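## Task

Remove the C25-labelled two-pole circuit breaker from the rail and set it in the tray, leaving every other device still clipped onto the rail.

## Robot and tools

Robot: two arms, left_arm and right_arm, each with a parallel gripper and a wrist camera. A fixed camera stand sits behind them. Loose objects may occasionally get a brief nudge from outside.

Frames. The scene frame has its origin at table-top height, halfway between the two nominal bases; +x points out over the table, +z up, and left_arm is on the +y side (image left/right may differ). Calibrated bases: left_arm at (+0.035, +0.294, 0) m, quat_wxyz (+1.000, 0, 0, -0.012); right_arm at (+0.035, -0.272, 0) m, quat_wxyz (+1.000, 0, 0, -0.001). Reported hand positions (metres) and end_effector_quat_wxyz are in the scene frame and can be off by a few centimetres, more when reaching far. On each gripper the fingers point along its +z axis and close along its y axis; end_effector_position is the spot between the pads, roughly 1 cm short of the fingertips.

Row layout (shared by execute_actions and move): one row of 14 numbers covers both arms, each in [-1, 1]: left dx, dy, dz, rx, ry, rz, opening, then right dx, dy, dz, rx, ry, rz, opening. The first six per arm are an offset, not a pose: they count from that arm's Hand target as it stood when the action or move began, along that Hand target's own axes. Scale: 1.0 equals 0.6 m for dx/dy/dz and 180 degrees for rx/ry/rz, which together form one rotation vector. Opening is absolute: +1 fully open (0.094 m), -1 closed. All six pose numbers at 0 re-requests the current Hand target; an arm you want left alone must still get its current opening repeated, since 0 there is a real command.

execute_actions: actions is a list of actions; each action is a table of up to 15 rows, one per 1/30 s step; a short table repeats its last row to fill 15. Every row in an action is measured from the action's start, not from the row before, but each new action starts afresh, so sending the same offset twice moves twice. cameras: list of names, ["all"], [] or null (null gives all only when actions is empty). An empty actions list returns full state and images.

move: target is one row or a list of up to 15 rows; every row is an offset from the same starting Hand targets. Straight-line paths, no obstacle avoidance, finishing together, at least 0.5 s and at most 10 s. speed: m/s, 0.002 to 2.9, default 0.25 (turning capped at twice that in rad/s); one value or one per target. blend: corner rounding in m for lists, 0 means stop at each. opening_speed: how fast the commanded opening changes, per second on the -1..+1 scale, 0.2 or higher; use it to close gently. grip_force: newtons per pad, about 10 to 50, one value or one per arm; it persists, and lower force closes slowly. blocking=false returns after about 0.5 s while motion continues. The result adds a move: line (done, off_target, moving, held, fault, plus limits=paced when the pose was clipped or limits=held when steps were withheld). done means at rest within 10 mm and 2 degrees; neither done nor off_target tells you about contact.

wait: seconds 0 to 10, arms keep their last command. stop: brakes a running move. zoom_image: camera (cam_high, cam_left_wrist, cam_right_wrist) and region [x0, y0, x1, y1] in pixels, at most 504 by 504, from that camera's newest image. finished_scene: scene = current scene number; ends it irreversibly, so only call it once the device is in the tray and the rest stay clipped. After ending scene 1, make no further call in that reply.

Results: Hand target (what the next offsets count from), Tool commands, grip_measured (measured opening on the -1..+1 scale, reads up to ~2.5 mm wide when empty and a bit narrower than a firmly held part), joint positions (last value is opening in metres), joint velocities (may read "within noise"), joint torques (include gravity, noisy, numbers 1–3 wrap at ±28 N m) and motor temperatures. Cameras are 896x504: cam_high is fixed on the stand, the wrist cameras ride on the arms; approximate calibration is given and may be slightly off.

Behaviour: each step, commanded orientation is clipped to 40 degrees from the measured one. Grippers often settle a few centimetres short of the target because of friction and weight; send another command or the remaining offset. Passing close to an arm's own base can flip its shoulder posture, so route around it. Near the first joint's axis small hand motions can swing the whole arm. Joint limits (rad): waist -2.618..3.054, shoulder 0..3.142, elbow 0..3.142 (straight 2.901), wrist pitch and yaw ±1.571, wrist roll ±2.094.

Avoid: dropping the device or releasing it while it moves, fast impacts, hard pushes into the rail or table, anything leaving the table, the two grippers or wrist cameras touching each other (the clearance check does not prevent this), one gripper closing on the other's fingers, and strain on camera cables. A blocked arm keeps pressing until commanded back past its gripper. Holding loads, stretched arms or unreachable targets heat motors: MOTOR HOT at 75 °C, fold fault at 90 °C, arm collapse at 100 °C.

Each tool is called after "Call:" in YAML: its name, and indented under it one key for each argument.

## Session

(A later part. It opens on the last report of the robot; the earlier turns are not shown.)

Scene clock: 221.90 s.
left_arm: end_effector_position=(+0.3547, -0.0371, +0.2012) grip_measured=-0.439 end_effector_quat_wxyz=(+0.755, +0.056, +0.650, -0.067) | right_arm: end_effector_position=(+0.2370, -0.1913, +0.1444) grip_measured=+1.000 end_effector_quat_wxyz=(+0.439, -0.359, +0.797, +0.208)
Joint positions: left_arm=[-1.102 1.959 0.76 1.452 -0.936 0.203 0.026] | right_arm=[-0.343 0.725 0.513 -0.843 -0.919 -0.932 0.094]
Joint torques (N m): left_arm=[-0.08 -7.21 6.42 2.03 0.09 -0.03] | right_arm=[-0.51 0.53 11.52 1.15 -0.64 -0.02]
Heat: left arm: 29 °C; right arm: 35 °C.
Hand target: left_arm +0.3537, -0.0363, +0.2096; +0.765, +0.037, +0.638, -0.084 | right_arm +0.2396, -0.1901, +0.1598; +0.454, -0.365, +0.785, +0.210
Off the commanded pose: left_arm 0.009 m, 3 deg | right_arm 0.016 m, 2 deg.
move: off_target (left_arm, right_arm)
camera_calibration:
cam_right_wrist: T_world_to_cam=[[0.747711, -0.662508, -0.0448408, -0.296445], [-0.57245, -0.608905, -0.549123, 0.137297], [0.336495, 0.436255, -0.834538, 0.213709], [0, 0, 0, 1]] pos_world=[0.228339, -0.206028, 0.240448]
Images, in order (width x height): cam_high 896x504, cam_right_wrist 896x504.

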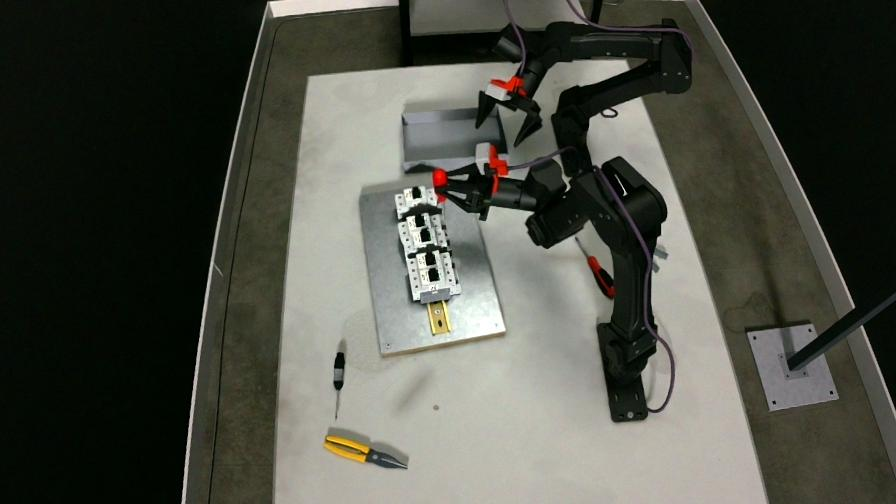

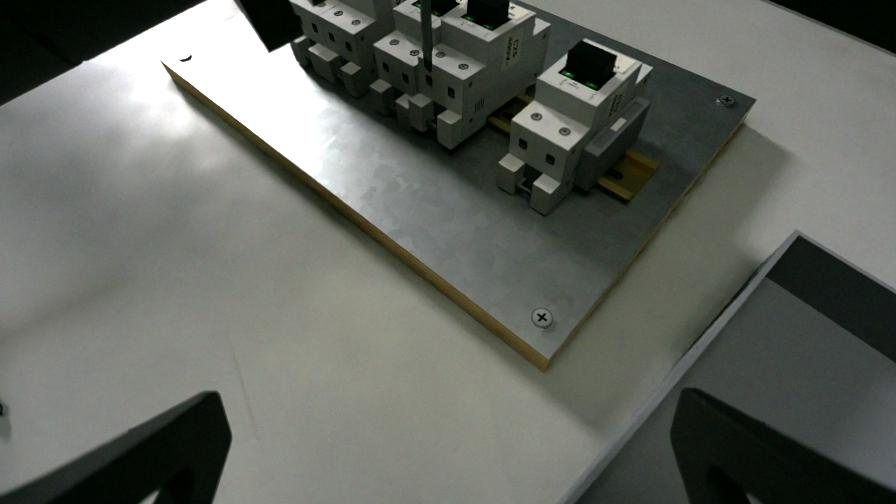

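Call:
move:
  target: [0.053,0.005,-0.004,0,0,0,-1,0,0,0,0,0,0,1]
  speed: 0.06
  cameras: ["cam_right_wrist","cam_high"]

Call:
zoom_image:
  camera: "cam_right_wrist"
  region: [370, 30, 490, 150]

Call:
zoom_image:
  camera: "cam_high"
  region: [395, 185, 485, 265]

Scene clock: 235.20 s.
left_arm: end_effector_position=(+0.3581, -0.0404, +0.1685) grip_measured=-0.439 end_effector_quat_wxyz=(+0.742, +0.070, +0.665, -0.053) | right_arm: end_effector_position=(+0.2370, -0.1913, +0.1444) grip_measured=+1.000 end_effector_quat_wxyz=(+0.439, -0.359, +0.797, +0.208)
Joint positions: left_arm=[-1.098 2.039 0.76 1.459 -0.936 0.18 0.026] | right_arm=[-0.343 0.725 0.513 -0.843 -0.919 -0.932 0.094]
Joint torques (N m): left_arm=[0.49 -6.84 4.71 2.62 0.12 -0.22] | right_arm=[-0.53 0.53 11.56 1.15 -0.65 -0.03]
Motor temperatures (°C): left_arm=[18 24 26 30 17 20 20] | right_arm=[21 20 35 21 22 17 20]
Heat: left arm: 30 °C; right arm: 35 °C.
Hand target: left_arm +0.3573, -0.0356, +0.1779; +0.765, +0.037, +0.638, -0.084 | right_arm +0.2396, -0.1901, +0.1598; +0.454, -0.365, +0.785, +0.210
Off the commanded pose: left_arm 0.010 m, 7 deg | right_arm 0.016 m, 2 deg.
joint sent to its limit (left arm) — joint 4 (wrist pitch), upper limit. The joint targets still meet the commanded pose.
move: off_target (left_arm, right_arm)
camera_calibration:
cam_right_wrist: T_world_to_cam=[[0.747711, -0.662508, -0.0448408, -0.296445], [-0.57245, -0.608905, -0.549123, 0.137297], [0.336495, 0.436255, -0.834538, 0.213709], [0, 0, 0, 1]] pos_world=[0.228339, -0.206028, 0.240448]
Images, in order (width x height): cam_high 896x504, cam_right_wrist 896x504.

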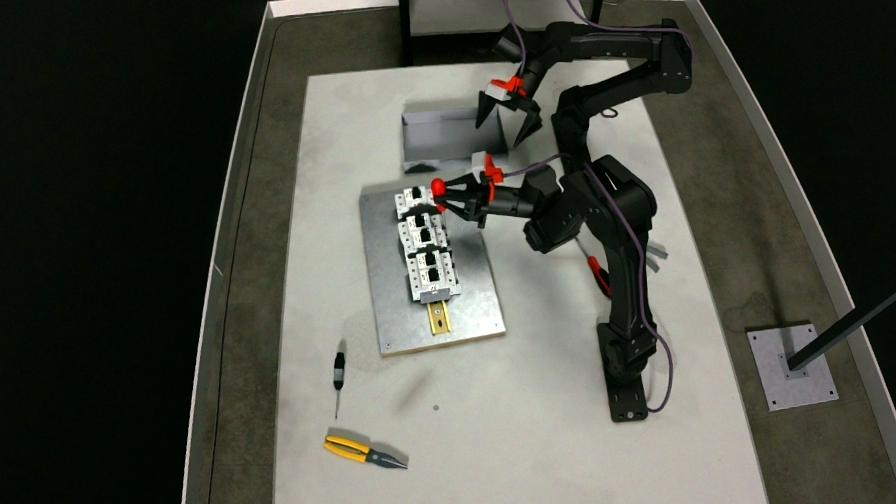

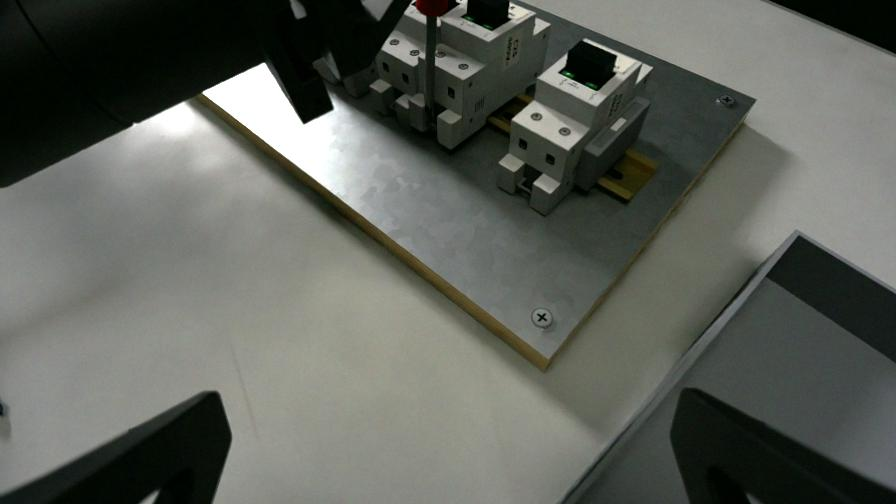

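Scaled by 4.200 from the camera's 896x504 image, which has a finer 1280x720 frame.

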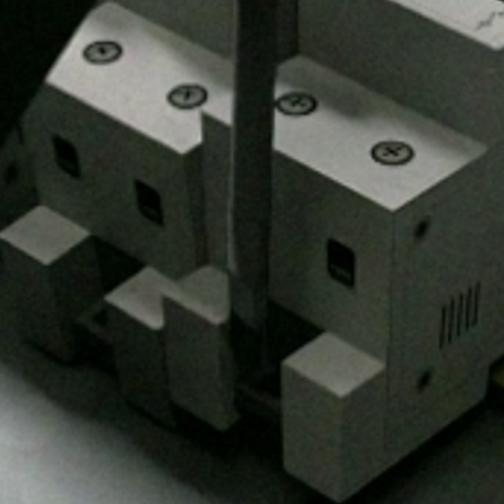

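Scaled by 5.600 from the camera's 896x504 image, which has a finer 1280x720 frame.

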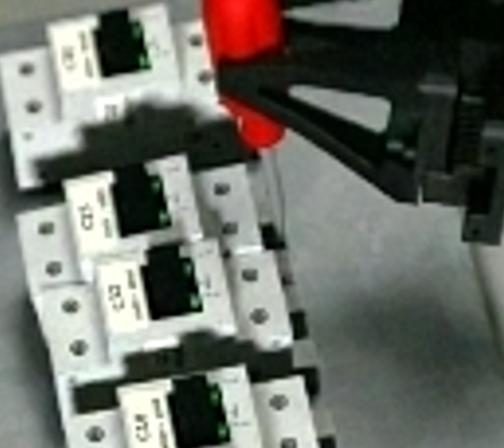

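Call:
zoom_image:
  camera: "cam_right_wrist"
  region: [405, 90, 455, 140]

Scaled by 10.080 from the camera's 896x504 image, which has a finer 1280x720 frame.

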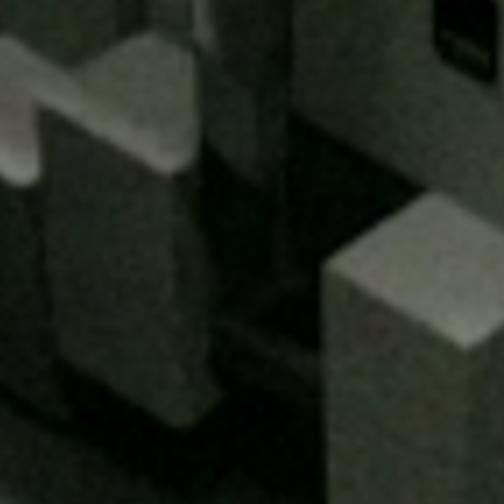

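Call:
move:
  target: [0.017,-0.002,-0.003,0,0,0,-1,0,0,0,0,0,0,1]
  speed: 0.05
  cameras: ["cam_right_wrist"]

Call:
zoom_image:
  camera: "cam_right_wrist"
  region: [395, 60, 475, 140]

Scene clock: 244.77 s.
left_arm: end_effector_position=(+0.3585, -0.0412, +0.1601) grip_measured=-0.439 end_effector_quat_wxyz=(+0.738, +0.072, +0.669, -0.053) | right_arm: end_effector_position=(+0.2370, -0.1913, +0.1444) grip_measured=+1.000 end_effector_quat_wxyz=(+0.439, -0.359, +0.797, +0.208)
Joint positions: left_arm=[-1.098 2.06 0.76 1.46 -0.936 0.165 0.026] | right_arm=[-0.343 0.725 0.513 -0.843 -0.919 -0.932 0.094]
Joint torques (N m): left_arm=[0.16 -6.5 4.81 2.63 0.07 -0.22] | right_arm=[-0.5 0.51 11.54 1.15 -0.65 -0.03]
Heat: left arm: 32 °C; right arm: 35 °C.
Hand target: left_arm +0.3571, -0.0374, +0.1675; +0.765, +0.037, +0.638, -0.084 | right_arm +0.2396, -0.1901, +0.1598; +0.454, -0.365, +0.785, +0.210
Off the commanded pose: left_arm 0.008 m, 7 deg | right_arm 0.016 m, 2 deg.
joint sent to its limit (left arm) — joint 4 (wrist pitch), upper limit. The joint targets still meet the commanded pose.
move: off_target (left_arm, right_arm)
camera_calibration:
cam_right_wrist: T_world_to_cam=[[0.747711, -0.662508, -0.0448408, -0.296445], [-0.57245, -0.608905, -0.549123, 0.137297], [0.336495, 0.436255, -0.834538, 0.213709], [0, 0, 0, 1]] pos_world=[0.228339, -0.206028, 0.240448]
Images, in order (width x height): cam_right_wrist 896x504.

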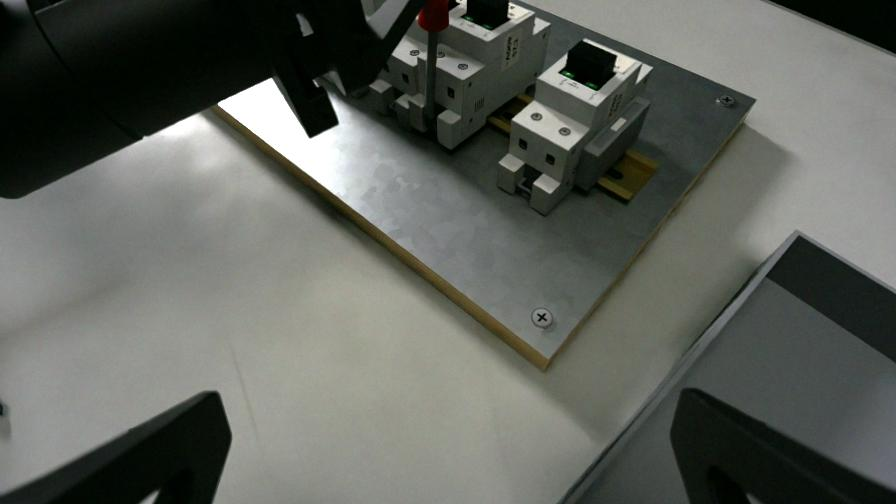

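Scaled by 6.300 from the camera's 896x504 image, which has a finer 1280x720 frame.

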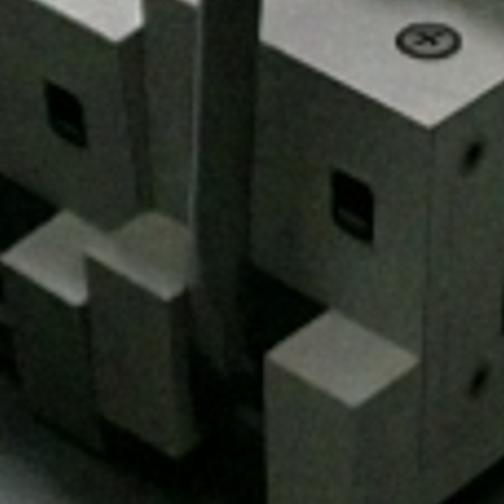

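Call:
move:
  target: [-0.004,-0.007,-0.022,0,0,0,-1,0,0,0,0,0,0,1]
  speed: 0.05
  cameras: ["cam_right_wrist"]

Call:
zoom_image:
  camera: "cam_right_wrist"
  region: [395, 60, 475, 140]

Scene clock: 250.47 s.
left_arm: end_effector_position=(+0.3462, -0.0425, +0.1539) grip_measured=-0.439 end_effector_quat_wxyz=(+0.733, +0.074, +0.674, -0.050) | right_arm: end_effector_position=(+0.2370, -0.1913, +0.1444) grip_measured=+1.000 end_effector_quat_wxyz=(+0.439, -0.359, +0.797, +0.208)
Joint positions: left_arm=[-1.134 2.06 0.741 1.461 -0.975 0.16 0.026] | right_arm=[-0.343 0.725 0.513 -0.843 -0.919 -0.932 0.094]
Joint torques (N m): left_arm=[-0.31 -7.57 4.7 2.6 0.03 -0.11] | right_arm=[-0.53 0.55 11.56 1.15 -0.65 -0.03]
Heat: left arm: 33 °C; right arm: 35 °C.
Hand target: left_arm +0.3431, -0.0392, +0.1677; +0.765, +0.037, +0.638, -0.084 | right_arm +0.2396, -0.1901, +0.1598; +0.454, -0.365, +0.785, +0.210
Off the commanded pose: left_arm 0.014 m, 8 deg | right_arm 0.016 m, 2 deg.
joint sent to its limit (left arm) — joint 4 (wrist pitch), upper limit. The joint targets are off in orientation, not in position.
move: off_target (left_arm, right_arm)
camera_calibration:
cam_right_wrist: T_world_to_cam=[[0.747711, -0.662508, -0.0448408, -0.296445], [-0.57245, -0.608905, -0.549123, 0.137297], [0.336495, 0.436255, -0.834538, 0.213709], [0, 0, 0, 1]] pos_world=[0.228339, -0.206028, 0.240448]
Images, in order (width x height): cam_right_wrist 896x504.

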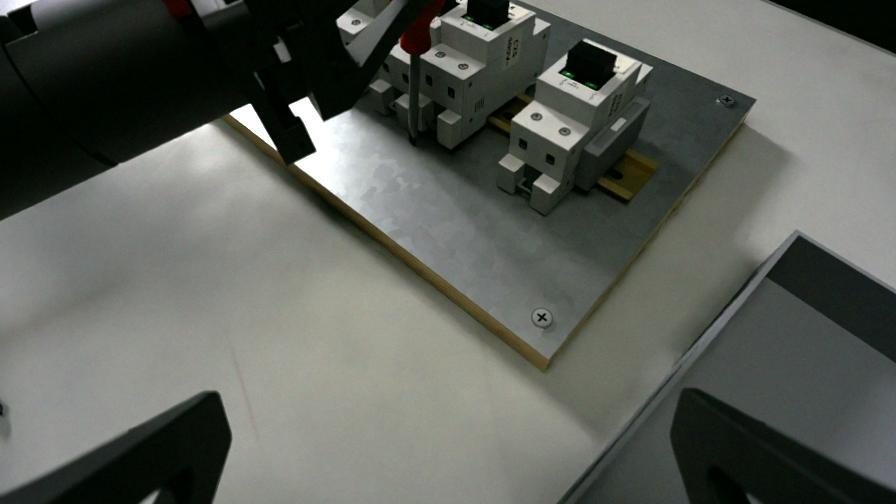

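Scaled by 6.300 from the camera's 896x504 image, which has a finer 1280x720 frame.

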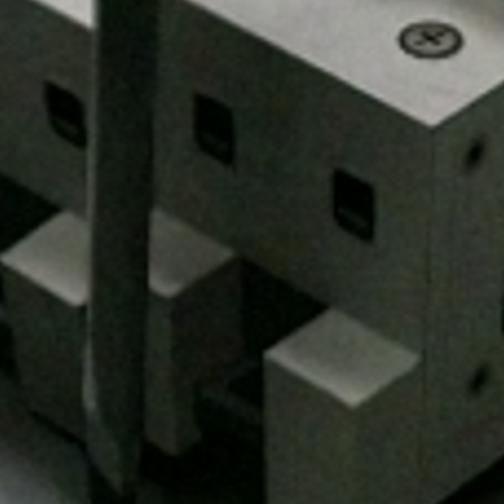

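Call:
move:
  target:
    - [-0.042,-0.002,0.007,0,0.016,0.014,-1,0,0,0,0,0,0,1]
    - [-0.034,0.006,0.036,0,0.016,0.014,-1,0,0,0,0,0,0,1]
  speed: 0.06
  cameras: ["cam_right_wrist"]

Call:
zoom_image:
  camera: "cam_right_wrist"
  region: [395, 60, 475, 140]

Scene clock: 262.67 s.
left_arm: end_effector_position=(+0.3596, -0.0319, +0.1742) grip_measured=-0.439 end_effector_quat_wxyz=(+0.741, +0.071, +0.666, -0.042) | right_arm: end_effector_position=(+0.2370, -0.1913, +0.1444) grip_measured=+1.000 end_effector_quat_wxyz=(+0.439, -0.359, +0.797, +0.208)
Joint positions: left_arm=[-1.087 2.002 0.741 1.435 -0.941 0.191 0.026] | right_arm=[-0.343 0.725 0.513 -0.843 -0.919 -0.932 0.094]
Joint torques (N m): left_arm=[0.06 -9.21 8.24 1.54 0.16 -0.17] | right_arm=[-0.55 0.51 11.56 1.14 -0.66 -0.04]
Motor temperatures (°C): left_arm=[18 24 26 35 17 20 20] | right_arm=[21 20 35 21 22 17 20]
Heat: left arm: 35 °C; right arm: 35 °C.
Hand target: left_arm +0.3612, -0.0375, +0.1916; +0.750, +0.053, +0.656, -0.066 | right_arm +0.2396, -0.1901, +0.1598; +0.454, -0.365, +0.785, +0.210
Off the commanded pose: left_arm 0.018 m, 4 deg | right_arm 0.016 m, 2 deg.
move: off_target (left_arm, right_arm)
camera_calibration:
cam_right_wrist: T_world_to_cam=[[0.747711, -0.662508, -0.0448408, -0.296445], [-0.57245, -0.608905, -0.549123, 0.137297], [0.336495, 0.436255, -0.834538, 0.213709], [0, 0, 0, 1]] pos_world=[0.228339, -0.206028, 0.240448]
Images, in order (width x height): cam_right_wrist 896x504.

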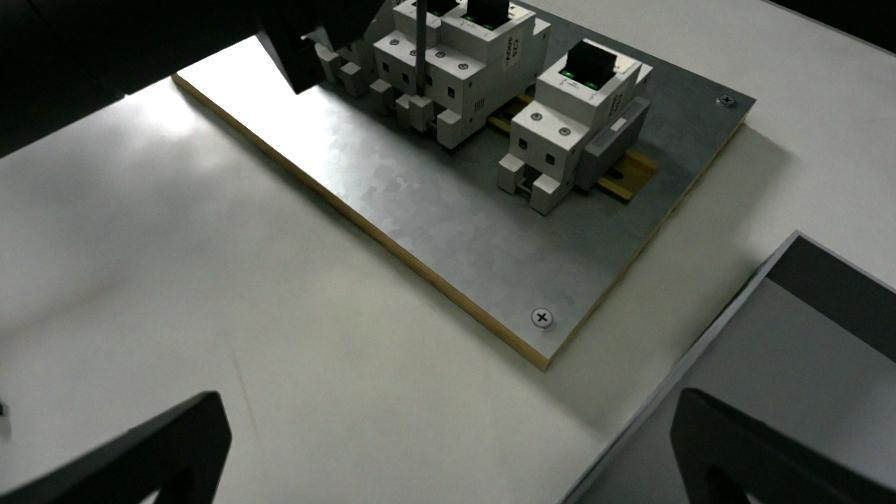

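Scaled by 6.300 from the camera's 896x504 image, which has a finer 1280x720 frame.

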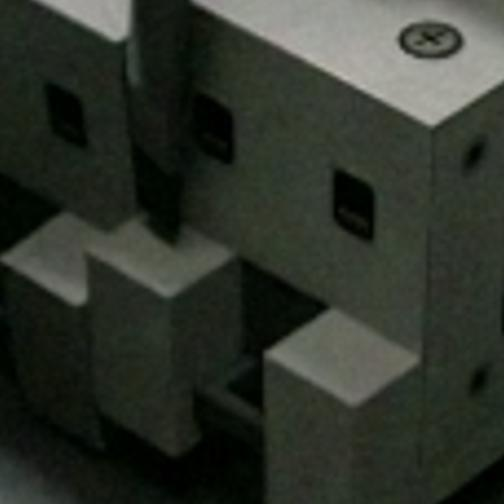

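Call:
move:
  target: [0.007,-0.0155,0.0035,0,0,0,-1,0,0,0,0,0,0,1]
  speed: 0.06
  cameras: ["cam_right_wrist"]

Call:
zoom_image:
  camera: "cam_right_wrist"
  region: [395, 60, 475, 140]

Scene clock: 275.17 s.
left_arm: end_effector_position=(+0.3615, -0.0405, +0.1874) grip_measured=-0.439 end_effector_quat_wxyz=(+0.748, +0.059, +0.658, -0.056) | right_arm: end_effector_position=(+0.2370, -0.1913, +0.1444) grip_measured=+1.000 end_effector_quat_wxyz=(+0.439, -0.359, +0.797, +0.208)
Joint positions: left_arm=[-1.092 2.002 0.784 1.434 -0.941 0.191 0.026] | right_arm=[-0.343 0.725 0.513 -0.843 -0.919 -0.932 0.094]
Joint torques (N m): left_arm=[-0.43 -6.64 8.2 1.52 0.1 -0.13] | right_arm=[-0.55 0.51 11.56 1.14 -0.65 -0.03]
Heat: left arm: 32 °C; right arm: 35 °C.
Hand target: left_arm +0.3622, -0.0471, +0.1877; +0.750, +0.053, +0.656, -0.066 | right_arm +0.2396, -0.1901, +0.1598; +0.454, -0.365, +0.785, +0.210
Off the commanded pose: left_arm 0.007 m, 1 deg | right_arm 0.016 m, 2 deg.
move: off_target (right_arm)
camera_calibration:
cam_right_wrist: T_world_to_cam=[[0.747711, -0.662508, -0.0448408, -0.296445], [-0.57245, -0.608905, -0.549123, 0.137297], [0.336495, 0.436255, -0.834538, 0.213709], [0, 0, 0, 1]] pos_world=[0.228339, -0.206028, 0.240448]
Images, in order (width x height): cam_right_wrist 896x504.

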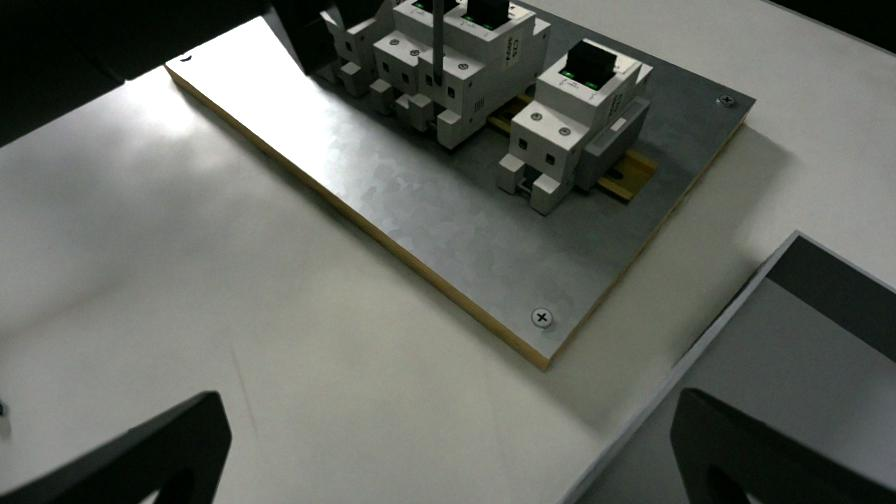

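Scaled by 6.300 from the camera's 896x504 image, which has a finer 1280x720 frame.

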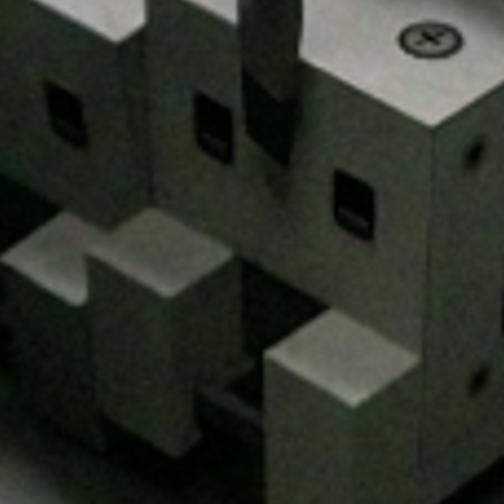

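Call:
move:
  target: [0.035,0.0075,-0.012,0,0,0,-1,0,0,0,0,0,0,1]
  speed: 0.06
  cameras: ["cam_right_wrist"]

Call:
zoom_image:
  camera: "cam_right_wrist"
  region: [395, 60, 475, 140]

Scene clock: 284.03 s.
left_arm: end_effector_position=(+0.3619, -0.0439, +0.1633) grip_measured=-0.439 end_effector_quat_wxyz=(+0.741, +0.073, +0.666, -0.045) | right_arm: end_effector_position=(+0.2370, -0.1913, +0.1444) grip_measured=+1.000 end_effector_quat_wxyz=(+0.439, -0.359, +0.797, +0.208)
Joint positions: left_arm=[-1.095 2.067 0.784 1.455 -0.941 0.188 0.026] | right_arm=[-0.343 0.725 0.513 -0.843 -0.919 -0.932 0.094]
Joint torques (N m): left_arm=[-0.43 -6.93 4.67 2.2 0.06 -0.15] | right_arm=[-0.54 0.54 11.56 1.14 -0.65 -0.02]
Heat: left arm: 32 °C; right arm: 35 °C.
Hand target: left_arm +0.3588, -0.0421, +0.1658; +0.750, +0.053, +0.656, -0.066 | right_arm +0.2396, -0.1901, +0.1598; +0.454, -0.365, +0.785, +0.210
Off the commanded pose: left_arm 0.004 m, 4 deg | right_arm 0.016 m, 2 deg.
move: off_target (left_arm, right_arm)
camera_calibration:
cam_right_wrist: T_world_to_cam=[[0.747711, -0.662508, -0.0448408, -0.296445], [-0.57245, -0.608905, -0.549123, 0.137297], [0.336495, 0.436255, -0.834538, 0.213709], [0, 0, 0, 1]] pos_world=[0.228339, -0.206028, 0.240448]
Images, in order (width x height): cam_right_wrist 896x504.

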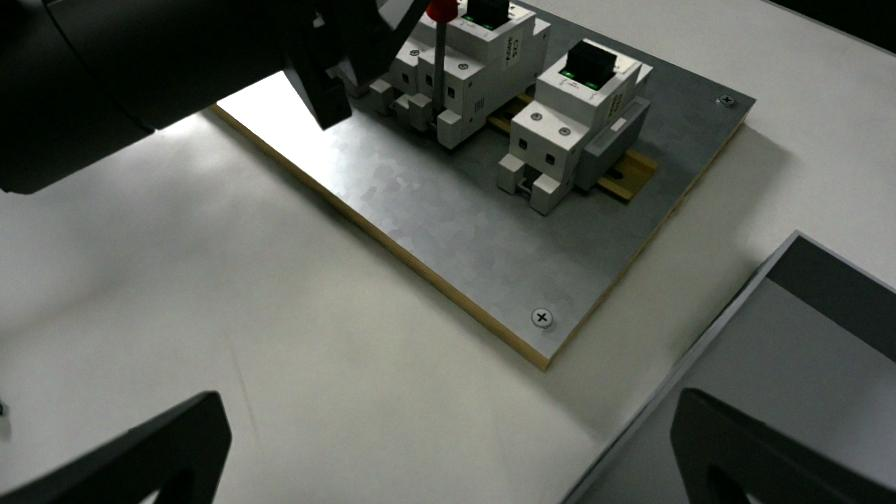

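Scaled by 6.300 from the camera's 896x504 image, which has a finer 1280x720 frame.

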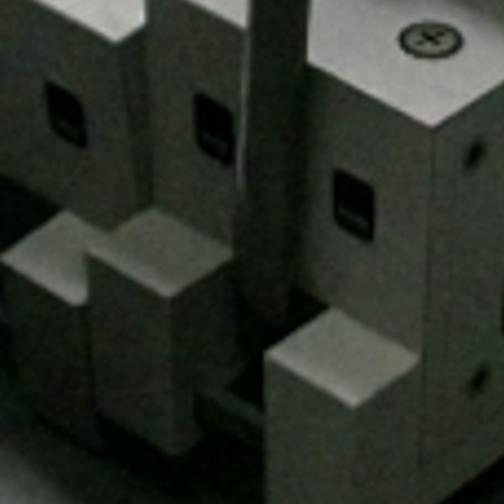

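Call:
move:
  target: [0.004,0.009,-0.005,0,0,0,-1,0,0,0,0,0,0,1]
  speed: 0.06
  cameras: ["cam_right_wrist"]

Call:
zoom_image:
  camera: "cam_right_wrist"
  region: [395, 60, 475, 140]

Scene clock: 290.90 s.
left_arm: end_effector_position=(+0.3603, -0.0417, +0.1592) grip_measured=-0.439 end_effector_quat_wxyz=(+0.738, +0.076, +0.668, -0.047) | right_arm: end_effector_position=(+0.2370, -0.1913, +0.1444) grip_measured=+1.000 end_effector_quat_wxyz=(+0.439, -0.359, +0.797, +0.208)
Joint positions: left_arm=[-1.095 2.067 0.768 1.46 -0.936 0.18 0.026] | right_arm=[-0.343 0.725 0.513 -0.843 -0.919 -0.932 0.094]
Joint torques (N m): left_arm=[-0.16 -7.23 3.75 2.4 0.03 -0.1] | right_arm=[-0.51 0.51 11.55 1.14 -0.65 -0.03]
Heat: left arm: 32 °C; right arm: 35 °C.
Hand target: left_arm +0.3571, -0.0363, +0.1630; +0.750, +0.053, +0.656, -0.066 | right_arm +0.2396, -0.1901, +0.1598; +0.454, -0.365, +0.785, +0.210
Off the commanded pose: left_arm 0.007 m, 4 deg | right_arm 0.016 m, 2 deg.
move: off_target (left_arm, right_arm)
camera_calibration:
cam_right_wrist: T_world_to_cam=[[0.747711, -0.662508, -0.0448408, -0.296445], [-0.57245, -0.608905, -0.549123, 0.137297], [0.336495, 0.436255, -0.834538, 0.213709], [0, 0, 0, 1]] pos_world=[0.228339, -0.206028, 0.240448]
Images, in order (width x height): cam_right_wrist 896x504.

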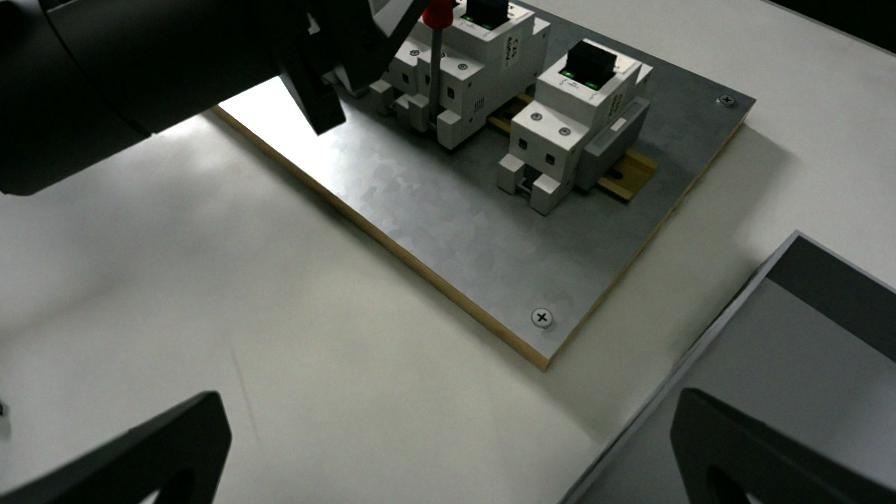

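Scaled by 6.300 from the camera's 896x504 image, which has a finer 1280x720 frame.

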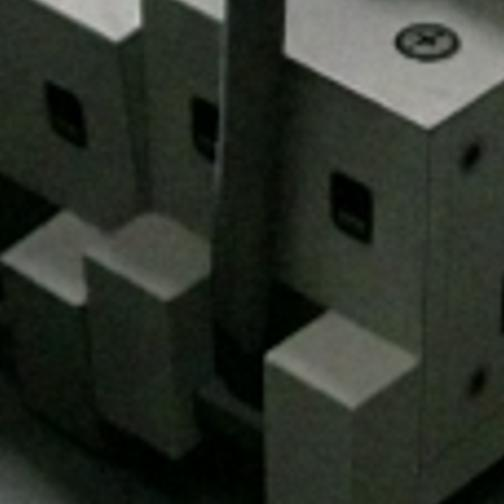

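Call:
move:
  target: [0.015,0.001,-0.002,0,0,0,-1,0,0,0,0,0,0,1]
  speed: 0.05
  cameras: ["cam_right_wrist"]

Call:
zoom_image:
  camera: "cam_right_wrist"
  region: [395, 60, 475, 140]

Scene clock: 295.50 s.
left_arm: end_effector_position=(+0.3600, -0.0417, +0.1589) grip_measured=-0.439 end_effector_quat_wxyz=(+0.738, +0.075, +0.668, -0.049) | right_arm: end_effector_position=(+0.2370, -0.1913, +0.1444) grip_measured=+1.000 end_effector_quat_wxyz=(+0.439, -0.359, +0.797, +0.208)
Joint positions: left_arm=[-1.095 2.068 0.766 1.463 -0.935 0.175 0.026] | right_arm=[-0.343 0.725 0.513 -0.843 -0.919 -0.932 0.094]
Joint torques (N m): left_arm=[-0.08 -5.37 3.54 2.59 0.02 -0.13] | right_arm=[-0.53 0.51 11.56 1.14 -0.66 -0.03]
Heat: left arm: 33 °C; right arm: 36 °C.
Hand target: left_arm +0.3572, -0.0358, +0.1540; +0.750, +0.053, +0.656, -0.066 | right_arm +0.2396, -0.1901, +0.1598; +0.454, -0.365, +0.785, +0.210
Off the commanded pose: left_arm 0.008 m, 4 deg | right_arm 0.016 m, 2 deg.
joint sent to its limit (left arm) — joint 4 (wrist pitch), upper limit. The joint targets still meet the commanded pose.
move: off_target (left_arm, right_arm)
camera_calibration:
cam_right_wrist: T_world_to_cam=[[0.747711, -0.662508, -0.0448408, -0.296445], [-0.57245, -0.608905, -0.549123, 0.137297], [0.336495, 0.436255, -0.834538, 0.213709], [0, 0, 0, 1]] pos_world=[0.228339, -0.206028, 0.240448]
Images, in order (width x height): cam_right_wrist 896x504.

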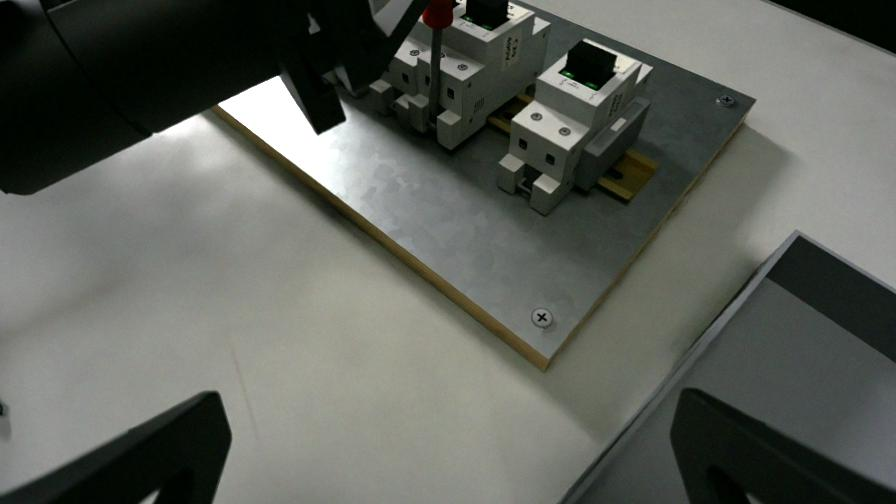

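Scaled by 6.300 from the camera's 896x504 image, which has a finer 1280x720 frame.

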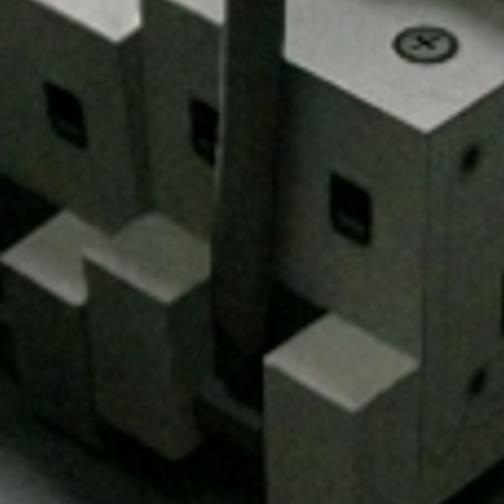

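Call:
move:
  target: [-0.004,-0.004,-0.022,0,0,0,-1,0,0,0,0,0,0,1]
  speed: 0.05
  cameras: ["cam_right_wrist"]

Call:
zoom_image:
  camera: "cam_right_wrist"
  region: [395, 60, 475, 140]

Scene clock: 299.80 s.
left_arm: end_effector_position=(+0.3530, -0.0425, +0.1567) grip_measured=-0.439 end_effector_quat_wxyz=(+0.737, +0.075, +0.671, -0.045) | right_arm: end_effector_position=(+0.2370, -0.1913, +0.1444) grip_measured=+1.000 end_effector_quat_wxyz=(+0.439, -0.359, +0.797, +0.208)
Joint positions: left_arm=[-1.116 2.068 0.759 1.466 -0.962 0.18 0.026] | right_arm=[-0.343 0.725 0.513 -0.843 -0.919 -0.932 0.094]
Joint torques (N m): left_arm=[-1.54 -6.75 2.06 2.54 -0.07 -0.19] | right_arm=[-0.53 0.53 11.55 1.14 -0.64 -0.03]
Heat: left arm: 35 °C; right arm: 36 °C.
Hand target: left_arm +0.3436, -0.0359, +0.1546; +0.750, +0.053, +0.656, -0.066 | right_arm +0.2396, -0.1901, +0.1598; +0.454, -0.365, +0.785, +0.210
Off the commanded pose: left_arm 0.012 m, 4 deg | right_arm 0.016 m, 2 deg.
joint sent to its limit (left arm) — joint 4 (wrist pitch), upper limit. The joint targets still meet the commanded pose.
move: off_target (left_arm, right_arm)
camera_calibration:
cam_right_wrist: T_world_to_cam=[[0.747711, -0.662508, -0.0448408, -0.296445], [-0.57245, -0.608905, -0.549123, 0.137297], [0.336495, 0.436255, -0.834538, 0.213709], [0, 0, 0, 1]] pos_world=[0.228339, -0.206028, 0.240448]
Images, in order (width x height): cam_right_wrist 896x504.

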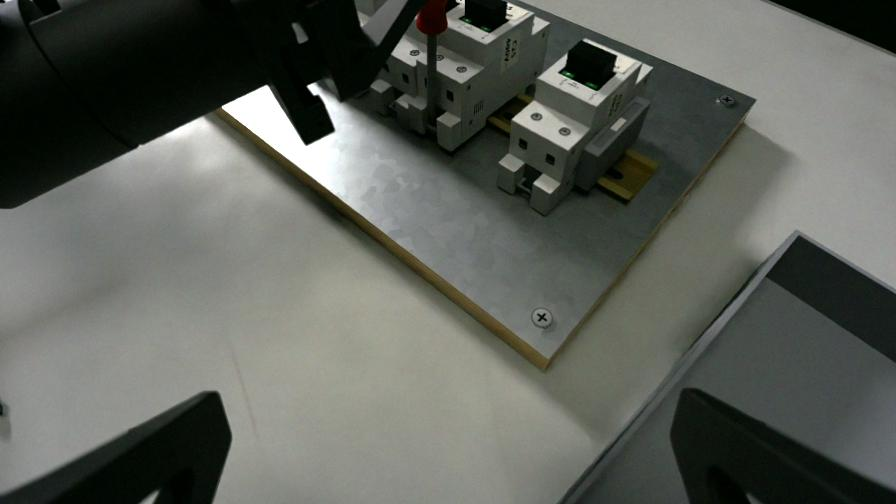

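Scaled by 6.300 from the camera's 896x504 image, which has a finer 1280x720 frame.

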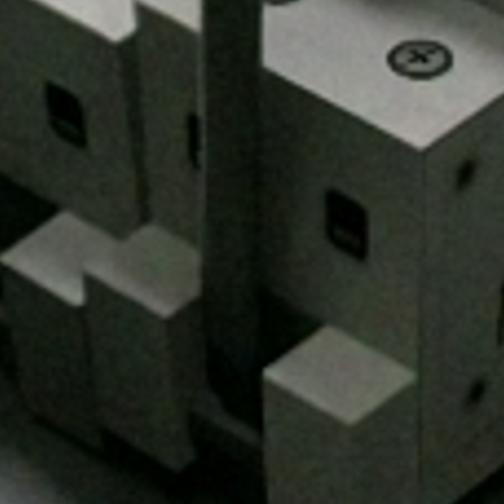

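Call:
move:
  target: [-0.004,-0.001,-0.014,0,0,0,-1,0,0,0,0,0,0,1]
  speed: 0.04
  cameras: ["cam_right_wrist"]

Call:
zoom_image:
  camera: "cam_right_wrist"
  region: [385, 10, 545, 150]

Scene clock: 305.00 s.
left_arm: end_effector_position=(+0.3429, -0.0422, +0.1564) grip_measured=-0.439 end_effector_quat_wxyz=(+0.735, +0.078, +0.673, -0.042) | right_arm: end_effector_position=(+0.2370, -0.1913, +0.1444) grip_measured=+1.000 end_effector_quat_wxyz=(+0.439, -0.359, +0.797, +0.208)
Joint positions: left_arm=[-1.144 2.053 0.738 1.466 -0.989 0.185 0.026] | right_arm=[-0.343 0.725 0.513 -0.843 -0.919 -0.932 0.094]
Joint torques (N m): left_arm=[-1.24 -6.78 2.11 2.53 -0.04 -0.21] | right_arm=[-0.54 0.54 11.55 1.14 -0.65 -0.02]
Heat: left arm: 36 °C; right arm: 36 °C.
Hand target: left_arm +0.3349, -0.0351, +0.1558; +0.750, +0.053, +0.656, -0.066 | right_arm +0.2396, -0.1901, +0.1598; +0.454, -0.365, +0.785, +0.210
Off the commanded pose: left_arm 0.011 m, 5 deg | right_arm 0.016 m, 2 deg.
joint sent to its limit (left arm) — joint 4 (wrist pitch), upper limit. The joint targets still meet the commanded pose.
move: off_target (left_arm, right_arm)
camera_calibration:
cam_right_wrist: T_world_to_cam=[[0.747711, -0.662508, -0.0448408, -0.296445], [-0.57245, -0.608905, -0.549123, 0.137297], [0.336495, 0.436255, -0.834538, 0.213709], [0, 0, 0, 1]] pos_world=[0.228339, -0.206028, 0.240448]
Images, in order (width x height): cam_right_wrist 896x504.

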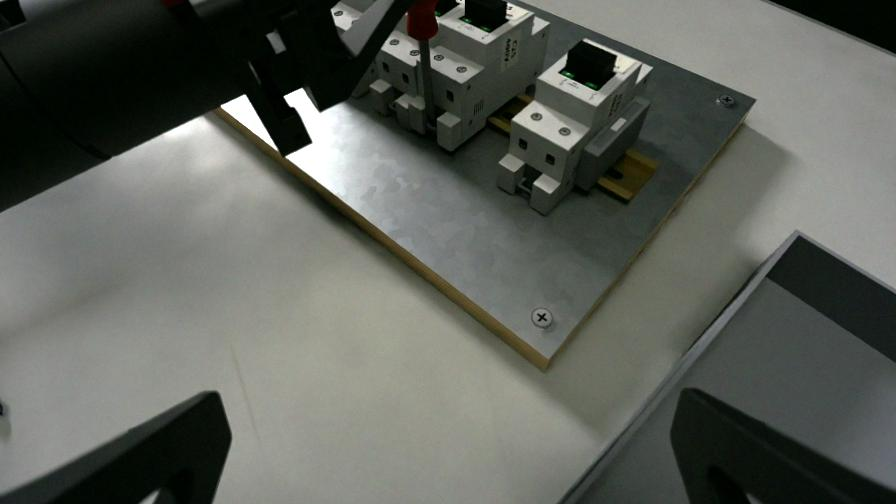

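Scaled by 3.150 from the camera's 896x504 image, which has a finer 1280x720 frame.

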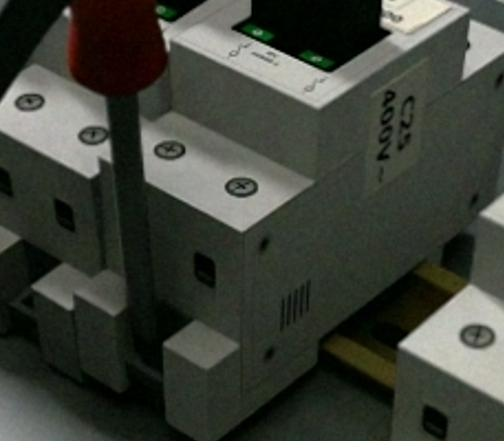

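Call:
move:
  target: [0.0137,0.020,0.0765,0,0.07,0,-1,0,0,0,0,0,0,1]
  speed: 0.05
  cameras: ["cam_right_wrist"]

Call:
zoom_image:
  camera: "cam_right_wrist"
  region: [385, 10, 545, 150]

Scene clock: 318.20 s.
left_arm: end_effector_position=(+0.3753, -0.0381, +0.1442) grip_measured=-0.439 end_effector_quat_wxyz=(+0.671, +0.074, +0.734, -0.071) | right_arm: end_effector_position=(+0.2370, -0.1913, +0.1444) grip_measured=+1.000 end_effector_quat_wxyz=(+0.439, -0.359, +0.797, +0.208)
Joint positions: left_arm=[-1.041 1.921 0.787 0.998 -0.855 -0.108 0.026] | right_arm=[-0.343 0.725 0.513 -0.843 -0.919 -0.932 0.094]
Joint torques (N m): left_arm=[1.69 -9.57 8.12 1.24 -0.22 0.01] | right_arm=[-0.54 0.53 11.58 1.14 -0.65 -0.03]
Heat: left arm: 37 °C; right arm: 36 °C.
Hand target: left_arm +0.3828, -0.0311, +0.1537; +0.674, +0.060, +0.734, -0.060 | right_arm +0.2396, -0.1901, +0.1598; +0.454, -0.365, +0.785, +0.210
Off the commanded pose: left_arm 0.014 m, 2 deg | right_arm 0.016 m, 2 deg.
move: off_target (left_arm, right_arm)
camera_calibration:
cam_right_wrist: T_world_to_cam=[[0.747711, -0.662508, -0.0448408, -0.296445], [-0.57245, -0.608905, -0.549123, 0.137297], [0.336495, 0.436255, -0.834538, 0.213709], [0, 0, 0, 1]] pos_world=[0.228339, -0.206028, 0.240448]
Images, in order (width x height): cam_right_wrist 896x504.

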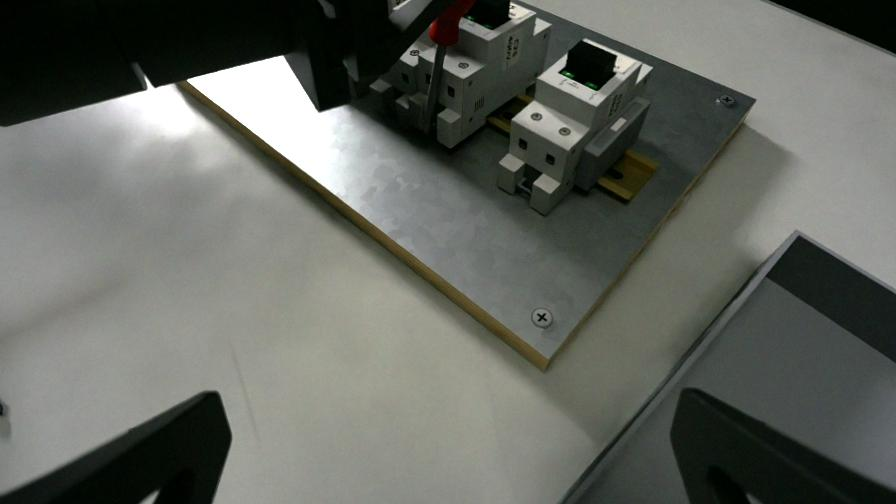

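Scaled by 3.150 from the camera's 896x504 image, which has a finer 1280x720 frame.

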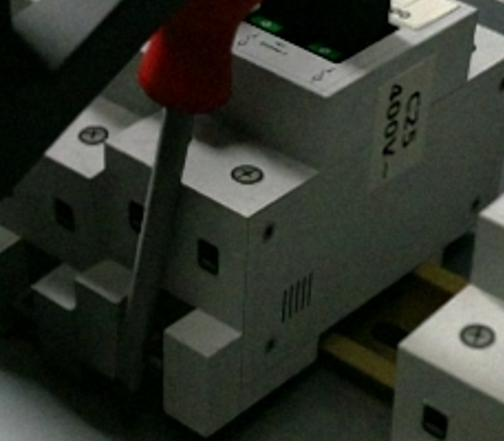

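Call:
zoom_image:
  camera: "cam_right_wrist"
  region: [405, 90, 455, 140]

Scaled by 10.080 from the camera's 896x504 image, which has a finer 1280x720 frame.

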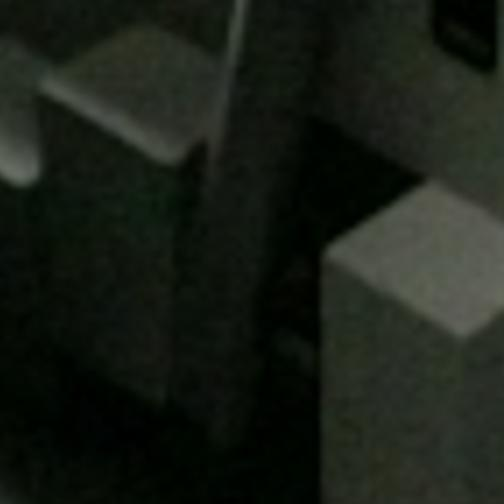

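Call:
move:
  target:
    - [-0.033,0,-0.003,0,0,0,-1,0,0,0,0,0,0,1]
    - [-0.030,0.001,0.0135,0,0,0,-1,0,0,0,0,0,0,1]
  speed: 0.06
  cameras: ["cam_right_wrist"]

Call:
zoom_image:
  camera: "cam_right_wrist"
  region: [395, 60, 475, 140]

Scene clock: 333.63 s.
left_arm: end_effector_position=(+0.3832, -0.0393, +0.1555) grip_measured=-0.439 end_effector_quat_wxyz=(+0.663, +0.080, +0.741, -0.070) | right_arm: end_effector_position=(+0.2370, -0.1913, +0.1444) grip_measured=+1.000 end_effector_quat_wxyz=(+0.439, -0.359, +0.797, +0.208)
Joint positions: left_arm=[-1.019 1.878 0.823 0.891 -0.822 -0.118 0.026] | right_arm=[-0.343 0.725 0.513 -0.843 -0.919 -0.932 0.094]
Joint torques (N m): left_arm=[1.73 -9.07 9.28 1.52 -0.35 0.17] | right_arm=[-0.51 0.5 11.51 1.14 -0.65 -0.03]
Heat: left arm: 35 °C; right arm: 36 °C.
Hand target: left_arm +0.3925, -0.0320, +0.1710; +0.674, +0.060, +0.734, -0.060 | right_arm +0.2396, -0.1901, +0.1598; +0.454, -0.365, +0.785, +0.210
Off the commanded pose: left_arm 0.019 m, 3 deg | right_arm 0.016 m, 2 deg.
move: off_target (left_arm, right_arm)
camera_calibration:
cam_right_wrist: T_world_to_cam=[[0.747711, -0.662508, -0.0448408, -0.296445], [-0.57245, -0.608905, -0.549123, 0.137297], [0.336495, 0.436255, -0.834538, 0.213709], [0, 0, 0, 1]] pos_world=[0.228339, -0.206028, 0.240448]
Images, in order (width x height): cam_right_wrist 896x504.

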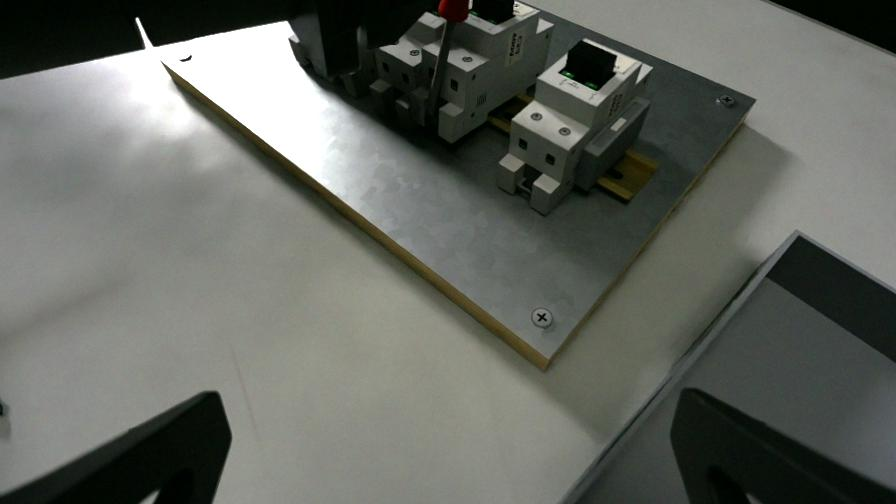

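Scaled by 6.300 from the camera's 896x504 image, which has a finer 1280x720 frame.

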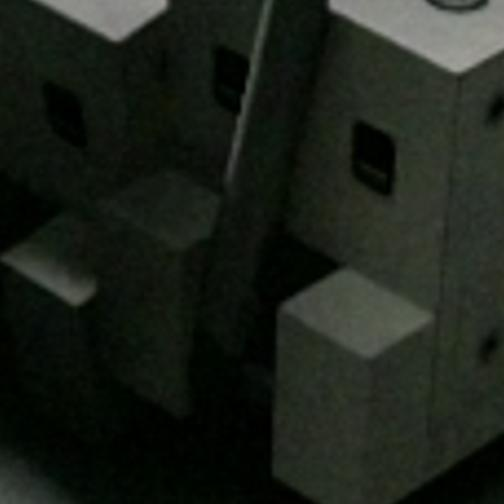

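Call:
zoom_image:
  camera: "cam_right_wrist"
  region: [365, 0, 565, 160]

Scaled by 2.520 from the camera's 896x504 image, which has a finer 1280x720 frame.

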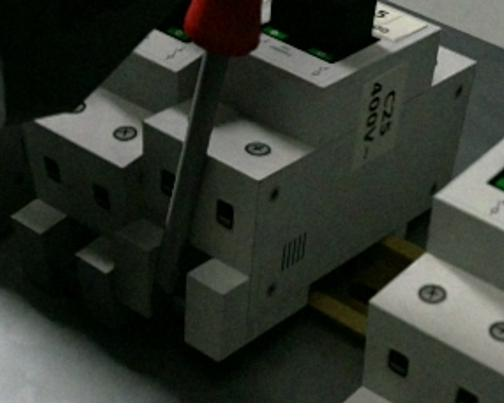

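Call:
move:
  target: [-0.030,0,-0.003,0,0,0,-1,0,0,0,0,0,0,1]
  speed: 0.04
  cameras: ["cam_right_wrist"]

Call:
zoom_image:
  camera: "cam_right_wrist"
  region: [365, 0, 565, 160]

Scene clock: 341.07 s.
left_arm: end_effector_position=(+0.3856, -0.0401, +0.1632) grip_measured=-0.439 end_effector_quat_wxyz=(+0.659, +0.085, +0.744, -0.066) | right_arm: end_effector_position=(+0.2370, -0.1913, +0.1444) grip_measured=+1.000 end_effector_quat_wxyz=(+0.439, -0.359, +0.797, +0.208)
Joint positions: left_arm=[-1.013 1.851 0.848 0.823 -0.816 -0.118 0.026] | right_arm=[-0.343 0.725 0.513 -0.843 -0.919 -0.932 0.094]
Joint torques (N m): left_arm=[1.21 -10.99 9.51 1.45 -0.4 0.18] | right_arm=[-0.54 0.57 11.54 1.14 -0.65 -0.04]
Motor temperatures (°C): left_arm=[18 29 28 34 17 20 21] | right_arm=[21 20 36 22 22 17 20]
Heat: left arm: 34 °C; right arm: 36 °C.
Hand target: left_arm +0.3922, -0.0318, +0.1891; +0.674, +0.060, +0.734, -0.060 | right_arm +0.2396, -0.1901, +0.1598; +0.454, -0.365, +0.785, +0.210
Off the commanded pose: left_arm 0.028 m, 4 deg | right_arm 0.016 m, 2 deg.
move: off_target (left_arm, right_arm)
camera_calibration:
cam_right_wrist: T_world_to_cam=[[0.747711, -0.662508, -0.0448408, -0.296445], [-0.57245, -0.608905, -0.549123, 0.137297], [0.336495, 0.436255, -0.834538, 0.213709], [0, 0, 0, 1]] pos_world=[0.228339, -0.206028, 0.240448]
Images, in order (width x height): cam_right_wrist 896x504.

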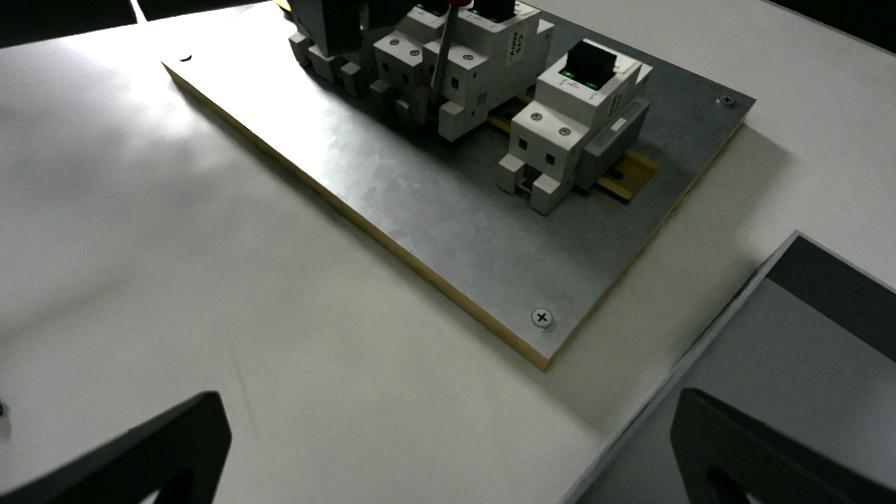

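Scaled by 2.520 from the camera's 896x504 image, which has a finer 1280x720 frame.

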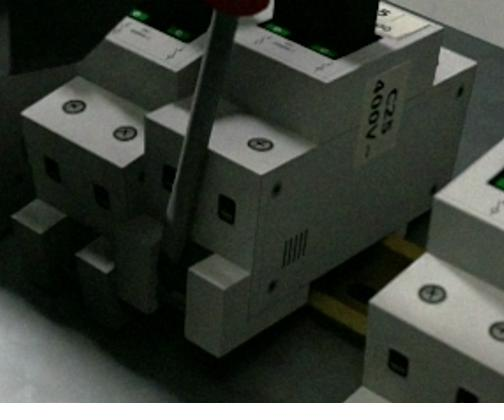

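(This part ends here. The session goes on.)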